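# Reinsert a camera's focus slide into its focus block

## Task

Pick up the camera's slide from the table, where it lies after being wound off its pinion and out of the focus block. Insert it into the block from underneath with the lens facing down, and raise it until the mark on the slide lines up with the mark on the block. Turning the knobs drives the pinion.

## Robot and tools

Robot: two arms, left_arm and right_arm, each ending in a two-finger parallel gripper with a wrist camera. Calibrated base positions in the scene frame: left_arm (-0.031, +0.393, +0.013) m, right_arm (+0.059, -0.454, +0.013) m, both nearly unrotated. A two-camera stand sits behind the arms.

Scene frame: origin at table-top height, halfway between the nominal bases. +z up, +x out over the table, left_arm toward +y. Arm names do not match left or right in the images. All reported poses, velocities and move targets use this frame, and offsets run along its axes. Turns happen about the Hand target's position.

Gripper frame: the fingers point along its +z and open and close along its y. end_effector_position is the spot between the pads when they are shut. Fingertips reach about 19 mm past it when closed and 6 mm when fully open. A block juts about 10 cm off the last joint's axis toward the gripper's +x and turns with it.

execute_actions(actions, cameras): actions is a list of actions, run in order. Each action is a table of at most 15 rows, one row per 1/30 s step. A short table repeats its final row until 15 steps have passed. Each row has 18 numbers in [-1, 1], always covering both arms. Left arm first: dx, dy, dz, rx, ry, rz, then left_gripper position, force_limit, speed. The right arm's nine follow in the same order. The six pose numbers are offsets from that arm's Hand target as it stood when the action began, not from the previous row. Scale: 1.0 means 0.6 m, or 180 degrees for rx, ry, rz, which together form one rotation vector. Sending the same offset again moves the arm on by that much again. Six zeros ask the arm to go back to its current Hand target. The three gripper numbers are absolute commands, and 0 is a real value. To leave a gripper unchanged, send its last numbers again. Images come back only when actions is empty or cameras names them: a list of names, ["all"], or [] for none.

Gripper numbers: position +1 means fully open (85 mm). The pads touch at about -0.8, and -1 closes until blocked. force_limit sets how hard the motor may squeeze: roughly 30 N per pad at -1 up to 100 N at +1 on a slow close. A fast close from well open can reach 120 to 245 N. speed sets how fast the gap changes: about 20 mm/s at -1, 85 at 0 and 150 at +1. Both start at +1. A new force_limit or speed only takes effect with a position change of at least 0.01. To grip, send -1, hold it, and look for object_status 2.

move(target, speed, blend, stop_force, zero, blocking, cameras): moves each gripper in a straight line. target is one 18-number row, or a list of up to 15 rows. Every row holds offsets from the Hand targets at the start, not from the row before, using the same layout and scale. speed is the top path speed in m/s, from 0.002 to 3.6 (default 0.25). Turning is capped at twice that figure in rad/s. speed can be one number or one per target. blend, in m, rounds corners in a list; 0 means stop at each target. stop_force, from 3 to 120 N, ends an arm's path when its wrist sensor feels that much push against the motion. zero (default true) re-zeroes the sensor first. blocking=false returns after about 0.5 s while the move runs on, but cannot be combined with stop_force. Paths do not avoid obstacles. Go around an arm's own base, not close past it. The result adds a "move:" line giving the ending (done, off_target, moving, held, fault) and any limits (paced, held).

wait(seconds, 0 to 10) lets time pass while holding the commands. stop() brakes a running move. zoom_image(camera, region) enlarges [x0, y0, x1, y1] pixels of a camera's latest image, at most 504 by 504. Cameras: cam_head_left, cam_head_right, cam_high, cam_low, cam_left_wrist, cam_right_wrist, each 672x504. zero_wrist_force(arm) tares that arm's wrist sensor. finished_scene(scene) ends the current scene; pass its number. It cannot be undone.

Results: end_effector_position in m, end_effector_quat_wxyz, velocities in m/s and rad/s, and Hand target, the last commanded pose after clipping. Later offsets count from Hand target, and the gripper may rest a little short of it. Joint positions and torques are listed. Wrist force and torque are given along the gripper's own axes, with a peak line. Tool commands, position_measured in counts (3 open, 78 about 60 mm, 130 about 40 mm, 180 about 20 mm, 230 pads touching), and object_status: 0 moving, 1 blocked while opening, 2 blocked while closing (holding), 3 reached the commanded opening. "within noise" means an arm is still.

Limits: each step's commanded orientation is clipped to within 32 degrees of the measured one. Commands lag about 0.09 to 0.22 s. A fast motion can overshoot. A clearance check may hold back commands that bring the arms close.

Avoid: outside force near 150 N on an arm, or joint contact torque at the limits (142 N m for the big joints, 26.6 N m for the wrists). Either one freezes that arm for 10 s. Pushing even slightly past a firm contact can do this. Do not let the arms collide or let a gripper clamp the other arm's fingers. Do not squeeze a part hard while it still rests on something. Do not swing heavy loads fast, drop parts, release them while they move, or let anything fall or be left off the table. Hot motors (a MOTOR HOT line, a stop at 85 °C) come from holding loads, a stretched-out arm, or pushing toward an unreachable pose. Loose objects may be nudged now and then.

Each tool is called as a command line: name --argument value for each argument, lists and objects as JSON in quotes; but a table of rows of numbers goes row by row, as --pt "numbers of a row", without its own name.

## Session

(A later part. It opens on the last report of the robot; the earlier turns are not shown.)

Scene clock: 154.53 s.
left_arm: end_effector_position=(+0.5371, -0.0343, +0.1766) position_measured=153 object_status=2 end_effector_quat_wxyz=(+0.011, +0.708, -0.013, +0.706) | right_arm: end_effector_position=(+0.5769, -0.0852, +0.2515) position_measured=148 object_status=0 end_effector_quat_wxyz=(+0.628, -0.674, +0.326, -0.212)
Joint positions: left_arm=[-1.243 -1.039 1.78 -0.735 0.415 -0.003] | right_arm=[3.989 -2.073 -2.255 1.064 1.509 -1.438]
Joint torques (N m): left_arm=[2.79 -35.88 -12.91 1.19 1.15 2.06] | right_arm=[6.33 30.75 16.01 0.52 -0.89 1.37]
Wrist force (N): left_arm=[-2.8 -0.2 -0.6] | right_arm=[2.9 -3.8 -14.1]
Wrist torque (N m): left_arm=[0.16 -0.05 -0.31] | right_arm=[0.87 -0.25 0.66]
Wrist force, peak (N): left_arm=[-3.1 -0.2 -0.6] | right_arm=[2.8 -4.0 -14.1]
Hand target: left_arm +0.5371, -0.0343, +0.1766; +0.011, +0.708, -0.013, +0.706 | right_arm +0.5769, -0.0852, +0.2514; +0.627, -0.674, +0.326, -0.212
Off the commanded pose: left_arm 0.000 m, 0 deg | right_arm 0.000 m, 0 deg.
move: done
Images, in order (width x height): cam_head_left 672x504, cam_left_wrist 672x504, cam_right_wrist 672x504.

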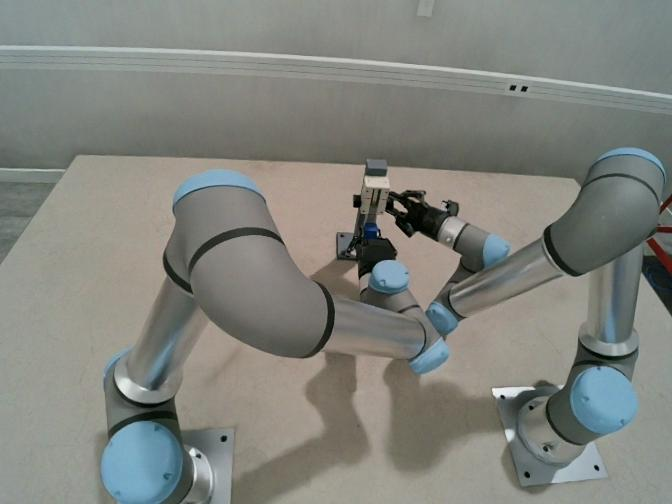

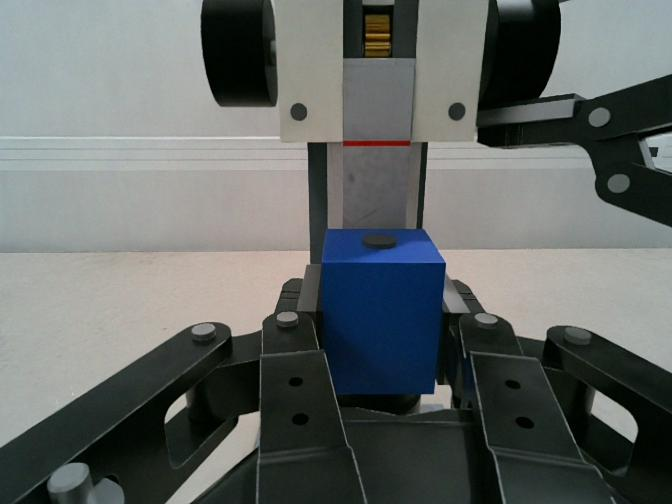

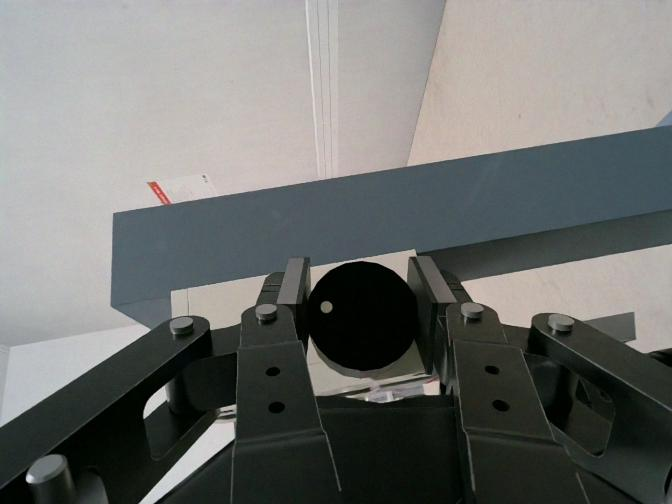

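move --target '[0,0,0.0105,0,0,0,-1,0,-1,0,0,0,0,0.167,0,-1,-0.5,-1]' --speed 0.08 --stop_force 30 --cameras '["cam_left_wrist","cam_right_wrist"]'

zoom_image --camera "cam_left_wrist" --region '[180, 0, 580, 160]'

Scene clock: 160.27 s.
left_arm: end_effector_position=(+0.5371, -0.0343, +0.1805) position_measured=153 object_status=2 end_effector_quat_wxyz=(+0.011, +0.708, -0.013, +0.706) | right_arm: end_effector_position=(+0.5769, -0.0852, +0.2514) position_measured=148 object_status=2 end_effector_quat_wxyz=(-0.521, +0.706, -0.478, +0.030)
Joint positions: left_arm=[-1.243 -1.045 1.777 -0.726 0.415 -0.003] | right_arm=[3.913 -1.833 -2.204 0.419 1.694 -1.096]
Joint torques (N m): left_arm=[2.74 -24.53 7.65 5.69 0.38 0.83] | right_arm=[0.99 34.41 16.51 7.43 -3.07 0.66]
Wrist force (N): left_arm=[28.4 2.9 8.1] | right_arm=[2.6 21.1 14.7]
Wrist torque (N m): left_arm=[0.50 -0.36 -0.38] | right_arm=[1.13 -0.28 0.33]
Wrist force, peak (N): left_arm=[-33.0 2.5 -8.6] | right_arm=[2.7 24.7 14.7]
Hand target: left_arm +0.5371, -0.0343, +0.1805; +0.011, +0.708, -0.013, +0.706 (not the last commanded pose) | right_arm +0.5769, -0.0852, +0.2514; -0.521, +0.706, -0.478, +0.030
Off the commanded pose: left_arm 0.002 m, 0 deg | right_arm 0.000 m, 0 deg.
move: contact (left_arm)
Images, in order (width x height): cam_left_wrist 672x504, cam_right_wrist 672x504.

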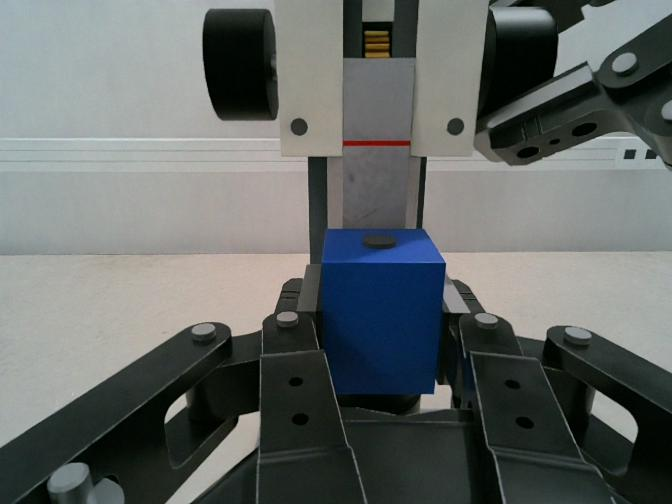

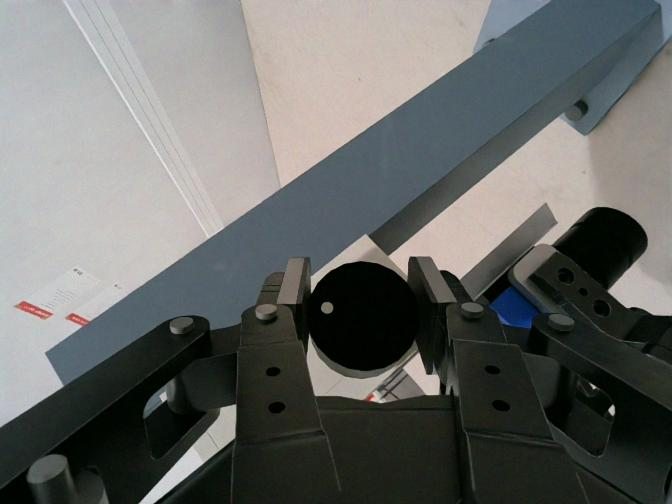

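Scaled by 1.260 from the camera's 672x504 image, which has a finer 960x720 frame.

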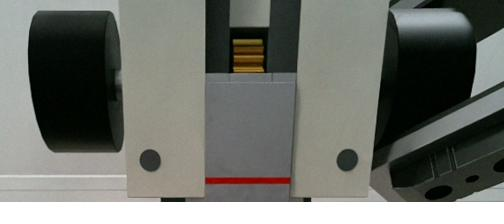

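move --pt "0 0 0.002 0 0 0 -1 0 -1 0 0 0 0 0 0 -1 -0.5 -1" --pt "0 0 0.002 0 0 0 0 0 -1 0 0 0 0 0 0 -1 -0.5 -1" --pt "-0.15 0 0.002 0 0 0 0 0 -1 0 0 0 0 0 0 -1 -0.5 -1" --pt "-0.15 0 0.1 0 0 0 0 0 -1 0 0 0 0 0 0 -1 -0.5 -1" --speed '[0.02,0.05,0.15,0.15]' --cameras '["cam_left_wrist","cam_right_wrist"]'

zoom_image --camera "cam_left_wrist" --region '[240, 60, 500, 300]'

Scene clock: 164.87 s.
left_arm: end_effector_position=(+0.4472, -0.0343, +0.2405) position_measured=129 object_status=3 end_effector_quat_wxyz=(+0.011, +0.708, -0.013, +0.706) | right_arm: end_effector_position=(+0.5769, -0.0852, +0.2514) position_measured=148 object_status=2 end_effector_quat_wxyz=(-0.521, +0.706, -0.478, +0.030)
Joint positions: left_arm=[-1.423 -1.231 1.874 -0.633 0.235 -0.007] | right_arm=[3.913 -1.833 -2.204 0.419 1.694 -1.096]
Joint torques (N m): left_arm=[-6.47 -38.94 -6.12 -3.14 -2.06 2.38] | right_arm=[-0.35 34.3 17.99 7.56 -0.32 -1.23]
Wrist force (N): left_arm=[1.6 0.1 0.0] | right_arm=[0.8 21.2 11.7]
Wrist torque (N m): left_arm=[0.25 -0.10 -0.25] | right_arm=[0.89 -0.19 0.56]
Wrist force, peak (N): left_arm=[29.7 3.5 9.1] | right_arm=[2.9 21.1 14.8]
Hand target: left_arm +0.4471, -0.0343, +0.2405; +0.011, +0.708, -0.013, +0.706 | right_arm +0.5769, -0.0852, +0.2514; -0.521, +0.706, -0.478, +0.030
Off the commanded pose: left_arm 0.000 m, 0 deg | right_arm 0.000 m, 0 deg.
move: done
Images, in order (width x height): cam_left_wrist 672x504, cam_right_wrist 672x504.

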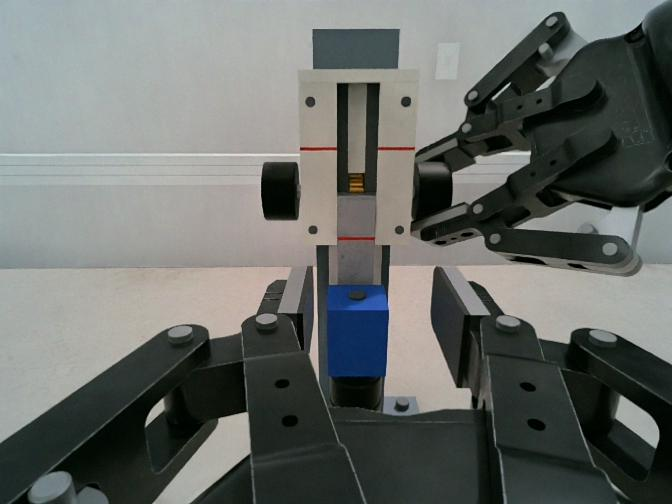

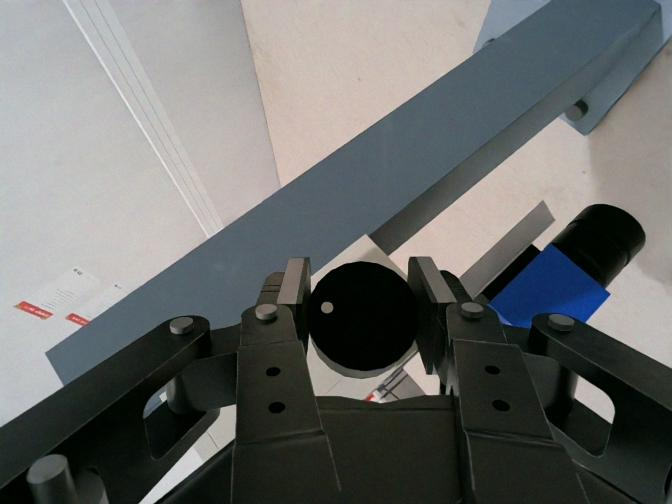

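Scaled by 1.938 from the camera's 672x504 image, which has a finer 960x720 frame.

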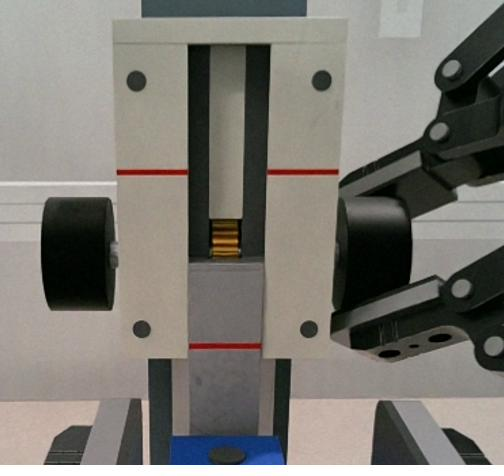

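move --pt "0 0 0 0 0 0 0 0 -1 0 0 0 0 0.19 0 -1 -0.5 -1" --pt "0 0 0 0 0 0 0 0 -1 0 0 0 0 0.19 0 0.6 -0.5 -1" --speed '[0.25,0.25]' --cameras '["cam_left_wrist"]'

zoom_image --camera "cam_left_wrist" --region '[240, 60, 500, 300]'

Scene clock: 171.10 s.
left_arm: end_effector_position=(+0.4471, -0.0343, +0.2405) position_measured=129 object_status=3 end_effector_quat_wxyz=(+0.011, +0.708, -0.013, +0.706) | right_arm: end_effector_position=(+0.5769, -0.0852, +0.2514) position_measured=53 object_status=0 end_effector_quat_wxyz=(-0.358, +0.684, -0.610, -0.179)
Joint positions: left_arm=[-1.423 -1.231 1.875 -0.634 0.235 -0.007] | right_arm=[3.78 -1.79 -1.974 -0.243 2.036 -0.863]
Joint torques (N m): left_arm=[-11.77 -41.15 -8.9 -1.71 -1.27 1.47] | right_arm=[7.1 23.38 12.8 2.02 2.6 1.62]
Wrist force (N): left_arm=[1.8 0.1 -0.1] | right_arm=[0.6 2.9 1.4]
Wrist torque (N m): left_arm=[0.26 -0.12 -0.32] | right_arm=[0.71 -0.18 0.41]
Wrist force, peak (N): left_arm=[2.1 0.1 -0.2] | right_arm=[10.0 73.2 -1.0]
Hand target: left_arm +0.4471, -0.0343, +0.2405; +0.011, +0.708, -0.013, +0.706 | right_arm +0.5769, -0.0852, +0.2514; -0.358, +0.684, -0.610, -0.179
Off the commanded pose: left_arm 0.000 m, 0 deg | right_arm 0.000 m, 0 deg.
move: done
Images, in order (width x height): cam_left_wrist 672x504.

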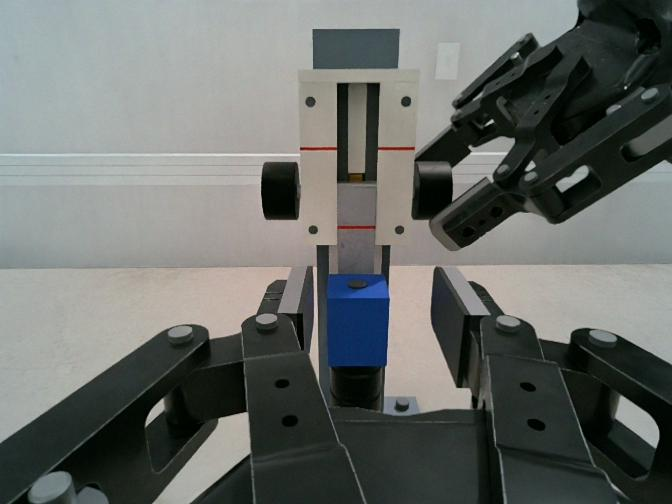

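Scaled by 1.938 from the camera's 672x504 image, which has a finer 960x720 frame.

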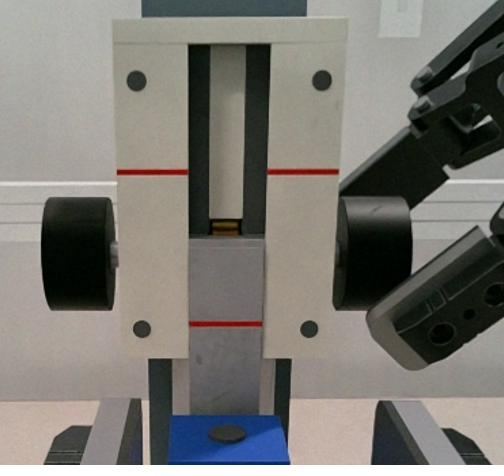

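execute_actions --actions '[]'

Scene clock: 172.03 s.
left_arm: end_effector_position=(+0.4471, -0.0343, +0.2405) position_measured=129 object_status=3 end_effector_quat_wxyz=(+0.011, +0.708, -0.013, +0.706) | right_arm: end_effector_position=(+0.5769, -0.0852, +0.2514) position_measured=53 object_status=3 end_effector_quat_wxyz=(-0.358, +0.684, -0.610, -0.179)
Joint positions: left_arm=[-1.423 -1.231 1.875 -0.634 0.235 -0.007] | right_arm=[3.78 -1.79 -1.974 -0.243 2.036 -0.863]
Joint velocities: within noise
Joint torques (N m): left_arm=[-12.47 -39.9 -8.94 -1.11 -1.2 1.23] | right_arm=[6.46 22.34 12.47 1.94 2.42 1.13]
Wrist force (N): left_arm=[1.6 0.0 0.0] | right_arm=[0.8 2.7 1.5]
Wrist torque (N m): left_arm=[0.24 -0.10 -0.32] | right_arm=[0.66 -0.21 0.41]
Wrist force, peak (N): left_arm=[2.1 0.0 -0.2] | right_arm=[0.8 3.0 1.8]
Hand target: left_arm +0.4471, -0.0343, +0.2405; +0.011, +0.708, -0.013, +0.706 | right_arm +0.5769, -0.0852, +0.2514; -0.358, +0.684, -0.610, -0.179
Tool commands: left_gripper/position=+0.0 left_gripper/force_limit=+0.0 left_gripper/speed=-1.0 right_gripper/position=+0.6 right_gripper/force_limit=-0.5 right_gripper/speed=-1.0
Off the commanded pose: left_arm 0.000 m, 0 deg | right_arm 0.000 m, 0 deg.

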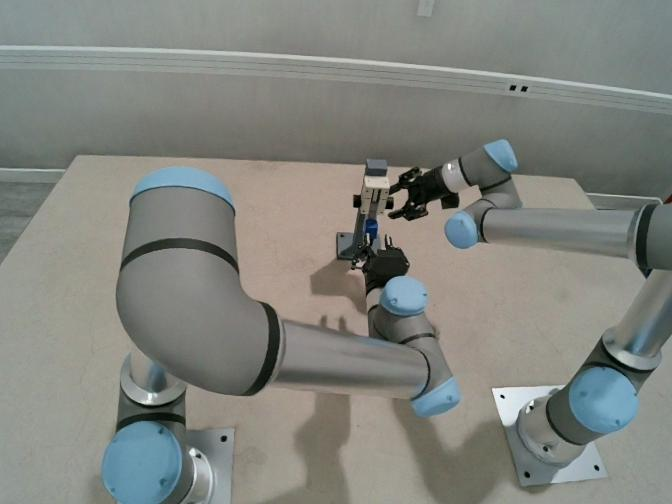

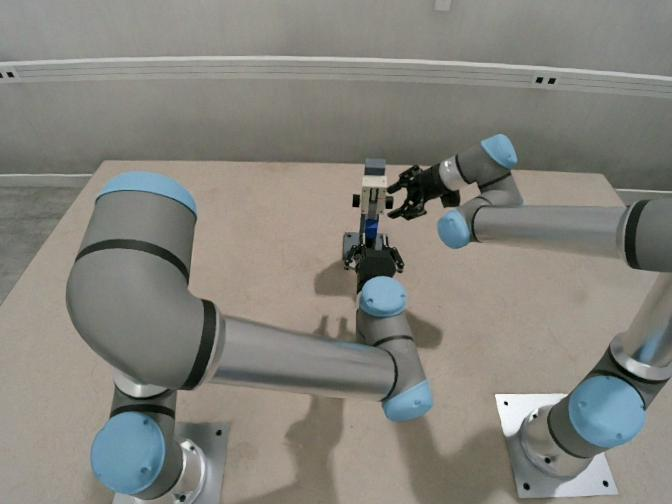

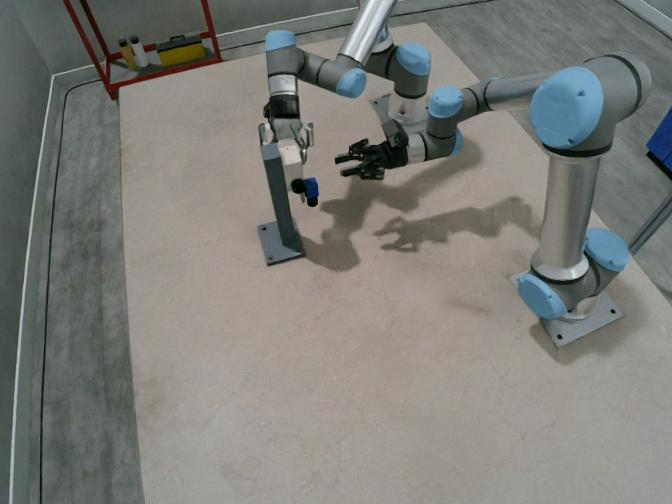

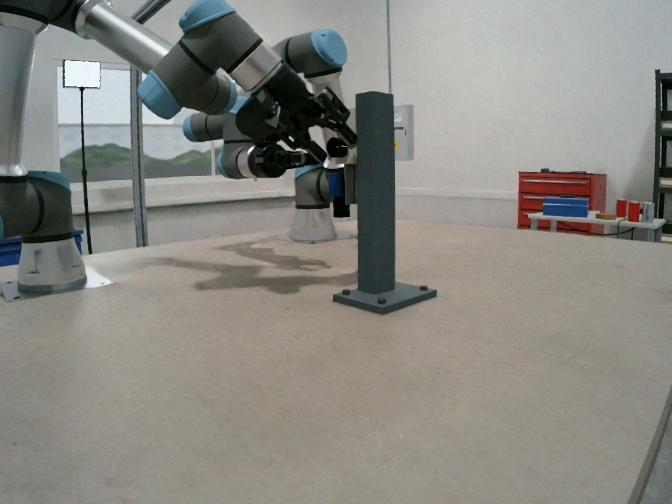

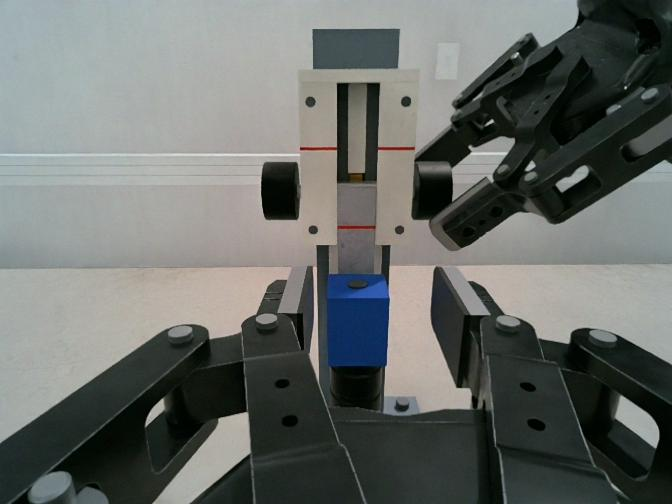

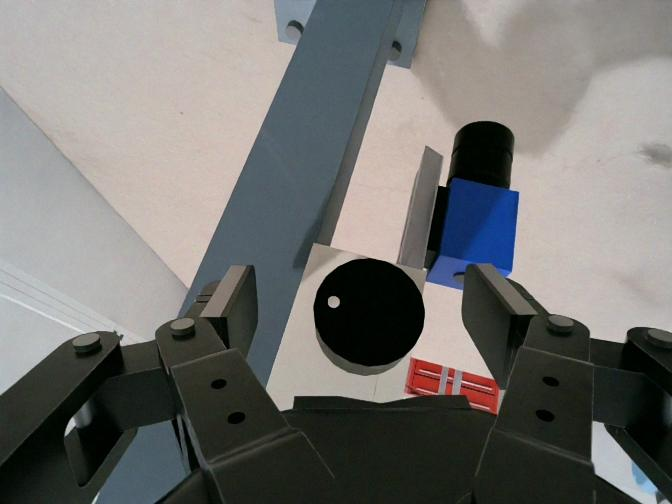

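move --pt "0 0 0 0 0 0 0 0 -1 -0.004 0 -0.001 0 -0.41 0 0.15 -0.5 -1" --pt "0 0 0 0 0 0 0 0 -1 -0.004 0 -0.001 0 -0.41 0 -1 -0.5 -1" --pt "0 0 0 0 0 0 0 0 -1 -0.004 0 -0.001 0 0.01 0 -1 -0.5 -1" --speed '[0.4,0.3,0.4]' --cameras '["cam_left_wrist","cam_right_wrist"]'

zoom_image --camera "cam_left_wrist" --region '[240, 60, 500, 300]'

Scene clock: 178.40 s.
left_arm: end_effector_position=(+0.4471, -0.0343, +0.2405) position_measured=129 object_status=3 end_effector_quat_wxyz=(+0.011, +0.708, -0.013, +0.706) | right_arm: end_effector_position=(+0.5745, -0.0853, +0.2508) position_measured=148 object_status=2 end_effector_quat_wxyz=(-0.348, +0.681, -0.616, -0.190)
Joint positions: left_arm=[-1.423 -1.231 1.875 -0.634 0.235 -0.007] | right_arm=[3.777 -1.79 -1.967 -0.27 2.053 -0.853]
Joint torques (N m): left_arm=[-11.92 -39.71 -12.14 1.79 -0.49 0] | right_arm=[11.71 5.61 4.23 -7.02 -1.77 1.26]
Wrist force (N): left_arm=[2.0 0.2 -0.4] | right_arm=[-24.0 1.2 -48.3]
Wrist torque (N m): left_arm=[0.28 -0.16 -0.32] | right_arm=[0.90 0.12 0.67]
Wrist force, peak (N): left_arm=[2.1 -0.1 -0.4] | right_arm=[-20.2 -46.1 25.0]
Hand target: left_arm +0.4471, -0.0343, +0.2405; +0.011, +0.708, -0.013, +0.706 | right_arm +0.5745, -0.0852, +0.2508; -0.348, +0.681, -0.616, -0.190
Off the commanded pose: left_arm 0.000 m, 0 deg | right_arm 0.000 m, 0 deg.
move: done
Images, in order (width x height): cam_left_wrist 672x504, cam_right_wrist 672x504.

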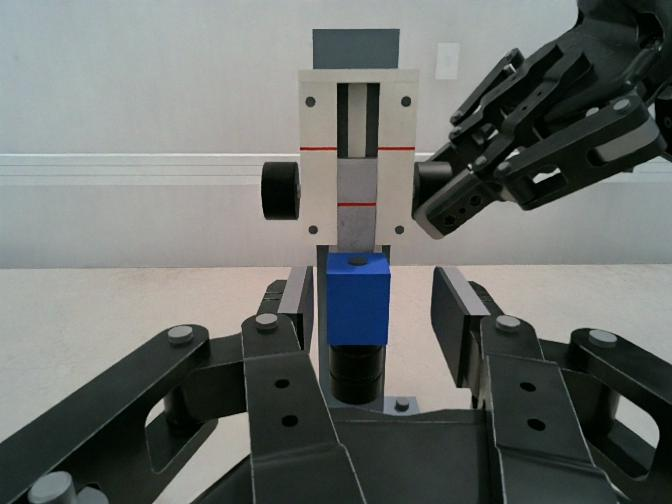

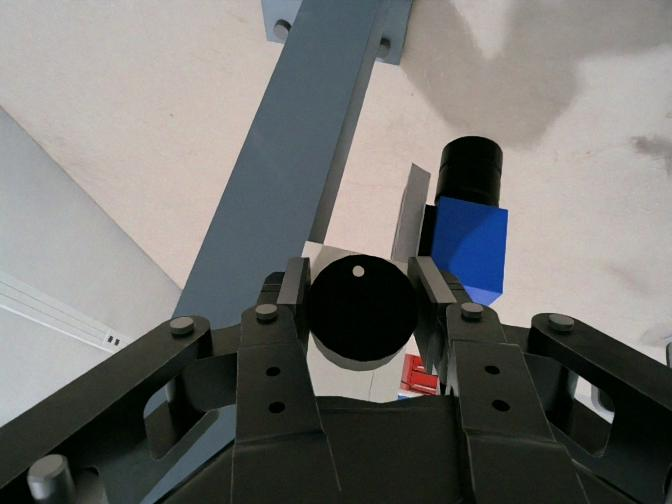

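Scaled by 1.938 from the camera's 672x504 image, which has a finer 960x720 frame.

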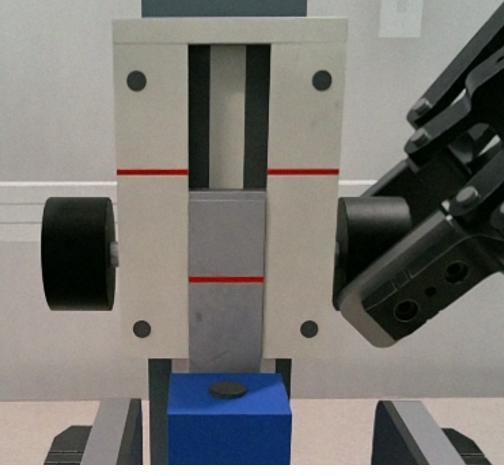

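move --pt "0 0 0 0 0 0 0 0 -1 0.002 0 0 0 0 0 0.15 -0.5 -1" --pt "0 0 0 0 0 0 0 0 -1 0.002 0 0 0 -0.37 0 0.14 -0.5 -1" --pt "0 0 0 0 0 0 0 0 -1 0.002 0 0 0 -0.37 0 -1 -0.5 -1" --pt "0 0 0 0 0 0 0 0 -1 0.002 0 0 0 0 0 -1 -0.5 -1" --speed 0.5

move --pt "0 0 0 0 0 0 0 0 -1 0 0 0 0 0 0 0.15 -0.5 -1" --pt "0 0 0 0 0 0 0 0 -1 0 0 0 0 -0.37 0 0.14 -0.5 -1" --pt "0 0 0 0 0 0 0 0 -1 0 0 0 0 -0.37 0 -1 -0.5 -1" --pt "0 0 0 0 0 0 0 0 -1 0 0 0 0 -0.04 0 -1 -0.5 -1" --speed 0.5 --cameras '["cam_left_wrist","cam_right_wrist"]'

zoom_image --camera "cam_left_wrist" --region '[240, 60, 500, 300]'

Scene clock: 186.47 s.
left_arm: end_effector_position=(+0.4471, -0.0343, +0.2405) position_measured=129 object_status=3 end_effector_quat_wxyz=(+0.011, +0.708, -0.013, +0.706) | right_arm: end_effector_position=(+0.5757, -0.0853, +0.2507) position_measured=148 object_status=2 end_effector_quat_wxyz=(-0.348, +0.681, -0.616, -0.190)
Joint positions: left_arm=[-1.423 -1.231 1.875 -0.633 0.235 -0.007] | right_arm=[3.775 -1.792 -1.964 -0.272 2.054 -0.854]
Joint torques (N m): left_arm=[-10.86 -37.92 -17.36 2.02 0.43 -1.61] | right_arm=[-1.44 28.82 32.43 3.19 -4.64 2.09]
Wrist force (N): left_arm=[1.7 0.1 -0.4] | right_arm=[-7.1 36.4 -24.4]
Wrist torque (N m): left_arm=[0.25 -0.11 -0.32] | right_arm=[0.57 -0.16 0.21]
Wrist force, peak (N): left_arm=[2.1 -0.2 -0.3] | right_arm=[-27.0 -37.6 34.5]
Hand target: left_arm +0.4471, -0.0343, +0.2405; +0.011, +0.708, -0.013, +0.706 | right_arm +0.5757, -0.0852, +0.2508; -0.348, +0.681, -0.616, -0.190
Off the commanded pose: left_arm 0.000 m, 0 deg | right_arm 0.000 m, 0 deg.
move: done

Scene clock: 192.30 s.
left_arm: end_effector_position=(+0.4471, -0.0343, +0.2405) position_measured=129 object_status=3 end_effector_quat_wxyz=(+0.011, +0.708, -0.013, +0.706) | right_arm: end_effector_position=(+0.5757, -0.0853, +0.2508) position_measured=148 object_status=2 end_effector_quat_wxyz=(-0.386, +0.692, -0.593, -0.147)
Joint positions: left_arm=[-1.423 -1.231 1.875 -0.633 0.235 -0.007] | right_arm=[3.803 -1.78 -2.02 -0.141 1.978 -0.888]
Joint torques (N m): left_arm=[-11.36 -36.98 -20.68 1.97 1.08 -1.9] | right_arm=[0.68 19.24 25.2 0.88 -5.97 1.52]
Wrist force (N): left_arm=[1.8 0.0 -0.3] | right_arm=[-15.8 32.6 -41.5]
Wrist torque (N m): left_arm=[0.23 -0.12 -0.32] | right_arm=[0.29 0.23 0.25]
Wrist force, peak (N): left_arm=[2.1 0.1 -0.4] | right_arm=[-26.8 -40.4 36.8]
Hand target: left_arm +0.4471, -0.0343, +0.2405; +0.011, +0.708, -0.013, +0.706 | right_arm +0.5757, -0.0852, +0.2508; -0.386, +0.692, -0.593, -0.147
Off the commanded pose: left_arm 0.000 m, 0 deg | right_arm 0.000 m, 0 deg.
move: done
Images, in order (width x height): cam_left_wrist 672x504, cam_right_wrist 672x504.

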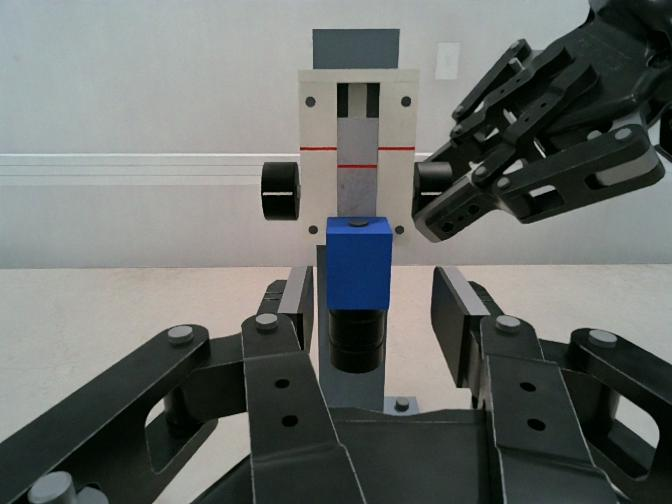

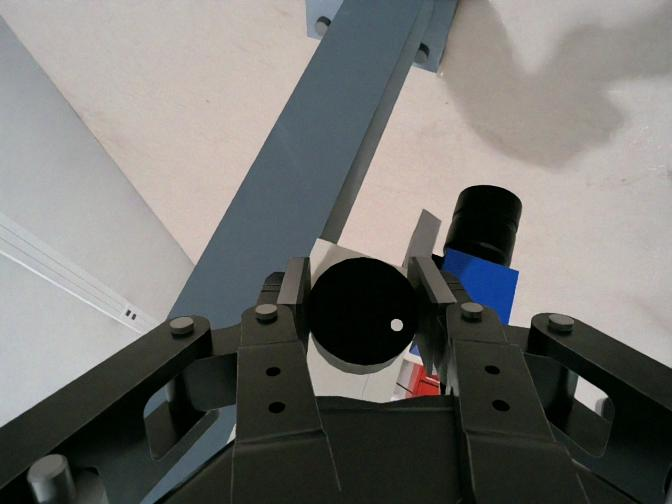

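Scaled by 1.938 from the camera's 672x504 image, which has a finer 960x720 frame.

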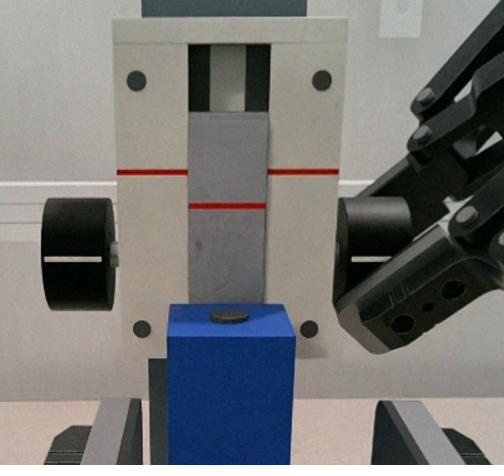

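move --pt "0 0 0 0 0 0 0 0 -1 0 0 0 0 0 0 0.15 -0.5 -1" --pt "0 0 0 0 0 0 0 0 -1 -0.001 0 0 0 -0.33 0 0.14 -0.5 -1" --pt "0 0 0 0 0 0 0 0 -1 -0.001 0 0 0 -0.33 0 -1 -0.5 -1" --pt "0 0 0 0 0 0 0 0 -1 -0.001 0 0 0 -0.015 0 -1 -0.5 -1" --speed 0.5 --cameras '["cam_left_wrist"]'

zoom_image --camera "cam_left_wrist" --region '[290, 110, 430, 190]'

Scene clock: 198.93 s.
left_arm: end_effector_position=(+0.4471, -0.0343, +0.2405) position_measured=129 object_status=3 end_effector_quat_wxyz=(+0.011, +0.708, -0.013, +0.706) | right_arm: end_effector_position=(+0.5751, -0.0853, +0.2508) position_measured=148 object_status=2 end_effector_quat_wxyz=(-0.400, +0.695, -0.583, -0.130)
Joint positions: left_arm=[-1.423 -1.231 1.875 -0.633 0.235 -0.007] | right_arm=[3.814 -1.777 -2.042 -0.091 1.95 -0.901]
Joint torques (N m): left_arm=[-12.31 -36.54 -24.59 1.99 1.15 -1.92] | right_arm=[4.09 2.62 13.61 -4.79 -4.28 1.43]
Wrist force (N): left_arm=[1.8 0.2 -0.2] | right_arm=[-23.8 13.1 -46.9]
Wrist torque (N m): left_arm=[0.27 -0.13 -0.32] | right_arm=[0.47 0.16 0.46]
Wrist force, peak (N): left_arm=[2.0 -0.2 -0.3] | right_arm=[-27.4 -45.0 35.4]
Hand target: left_arm +0.4471, -0.0343, +0.2405; +0.011, +0.708, -0.013, +0.706 | right_arm +0.5751, -0.0852, +0.2508; -0.400, +0.695, -0.583, -0.130
Off the commanded pose: left_arm 0.000 m, 0 deg | right_arm 0.000 m, 0 deg.
move: done
Images, in order (width x height): cam_left_wrist 672x504.

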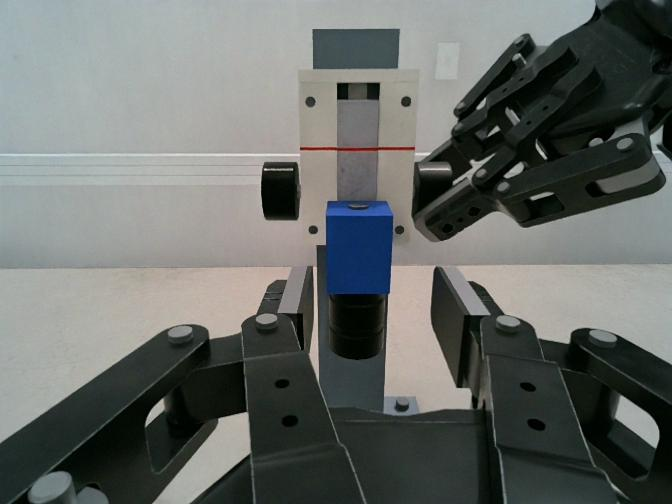

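Scaled by 3.600 from the camera's 672x504 image, which has a finer 960x720 frame.

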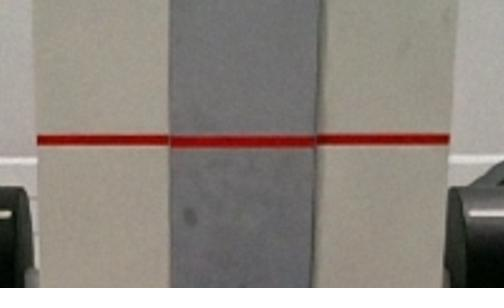

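move --pt "0 0 0 0 0 0 0 0 -1 0 0 0 0 0.0125 0 -1 -0.5 -1" --pt "0 0 0 0 0 0 0 0 -1 0 0 0 0 0.0125 0 0.3 -0.5 -1" --speed 0.1 --cameras '["cam_left_wrist"]'

zoom_image --camera "cam_left_wrist" --region '[290, 110, 430, 190]'

Scene clock: 201.80 s.
left_arm: end_effector_position=(+0.4471, -0.0343, +0.2405) position_measured=129 object_status=3 end_effector_quat_wxyz=(+0.011, +0.708, -0.013, +0.706) | right_arm: end_effector_position=(+0.5751, -0.0852, +0.2508) position_measured=91 object_status=0 end_effector_quat_wxyz=(-0.388, +0.692, -0.591, -0.144)
Joint positions: left_arm=[-1.423 -1.231 1.875 -0.633 0.235 -0.007] | right_arm=[3.805 -1.779 -2.025 -0.133 1.973 -0.889]
Joint torques (N m): left_arm=[-11.51 -35.42 -26.25 2.08 1.27 -2.01] | right_arm=[6.92 39.04 27.55 4.76 2.6 -1.61]
Wrist force (N): left_arm=[2.1 -0.4 -0.1] | right_arm=[0.9 2.7 0.2]
Wrist torque (N m): left_arm=[0.18 -0.17 -0.32] | right_arm=[0.66 -0.21 0.32]
Wrist force, peak (N): left_arm=[2.1 -0.1 -0.3] | right_arm=[-21.2 9.2 -49.4]
Hand target: left_arm +0.4471, -0.0343, +0.2405; +0.011, +0.708, -0.013, +0.706 | right_arm +0.5751, -0.0852, +0.2508; -0.388, +0.692, -0.591, -0.144
Off the commanded pose: left_arm 0.000 m, 0 deg | right_arm 0.000 m, 0 deg.
move: done
Images, in order (width x height): cam_left_wrist 672x504.

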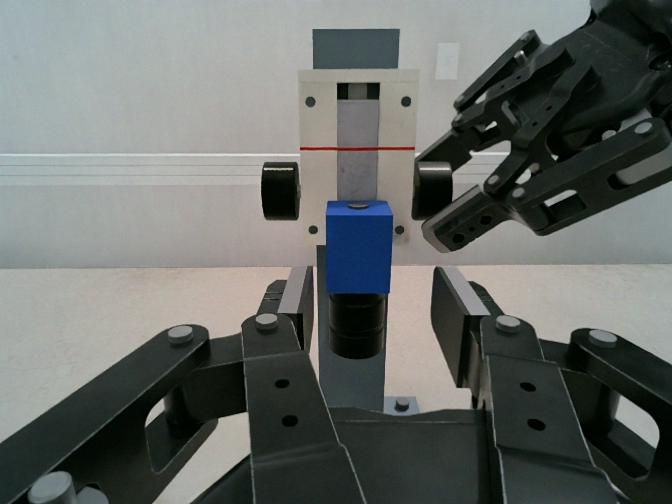

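Scaled by 3.600 from the camera's 672x504 image, which has a finer 960x720 frame.

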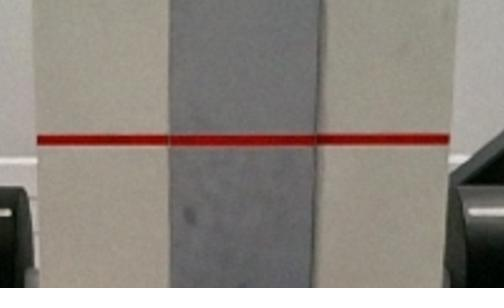

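move --target '[0,0,0,0,0,0,0,0,-1,-0.028,-0.094,0.09,0,0,0,0.31,-0.5,-1]' --speed 0.1 --cameras '["cam_left_wrist"]'

zoom_image --camera "cam_left_wrist" --region '[290, 110, 430, 190]'

finished_scene --scene 1

Scene clock: 204.00 s.
left_arm: end_effector_position=(+0.4471, -0.0343, +0.2405) position_measured=129 object_status=3 end_effector_quat_wxyz=(+0.011, +0.708, -0.013, +0.706) | right_arm: end_effector_position=(+0.5583, -0.1416, +0.3048) position_measured=90 object_status=3 end_effector_quat_wxyz=(-0.388, +0.692, -0.591, -0.144)
Joint positions: left_arm=[-1.423 -1.231 1.875 -0.633 0.235 -0.007] | right_arm=[3.726 -1.613 -2.046 -0.303 2.028 -0.952]
Joint torques (N m): left_arm=[-13.08 -37.02 -27.58 1.84 1.09 -1.74] | right_arm=[4.03 26.64 31.34 3.07 -1.22 1.55]
Wrist force (N): left_arm=[1.9 -0.3 -0.3] | right_arm=[1.0 2.5 0.7]
Wrist torque (N m): left_arm=[0.19 -0.14 -0.32] | right_arm=[0.63 -0.26 0.40]
Wrist force, peak (N): left_arm=[2.1 0.0 -0.4] | right_arm=[1.1 2.9 2.0]
Hand target: left_arm +0.4471, -0.0343, +0.2405; +0.011, +0.708, -0.013, +0.706 | right_arm +0.5583, -0.1416, +0.3048; -0.388, +0.692, -0.591, -0.144
Off the commanded pose: left_arm 0.000 m, 0 deg | right_arm 0.000 m, 0 deg.
move: done
Images, in order (width x height): cam_left_wrist 672x504.

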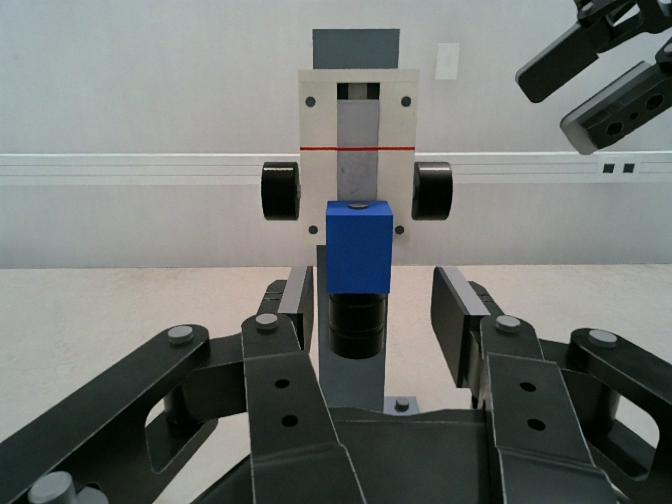

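Scaled by 3.600 from the camera's 672x504 image, which has a finer 960x720 frame.

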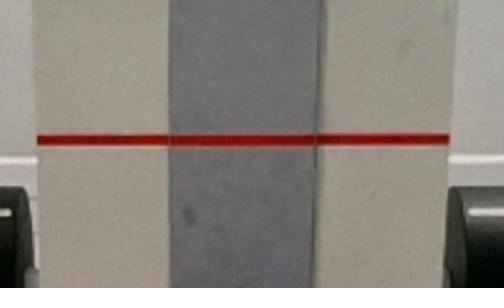

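The scene is finished: the task was done.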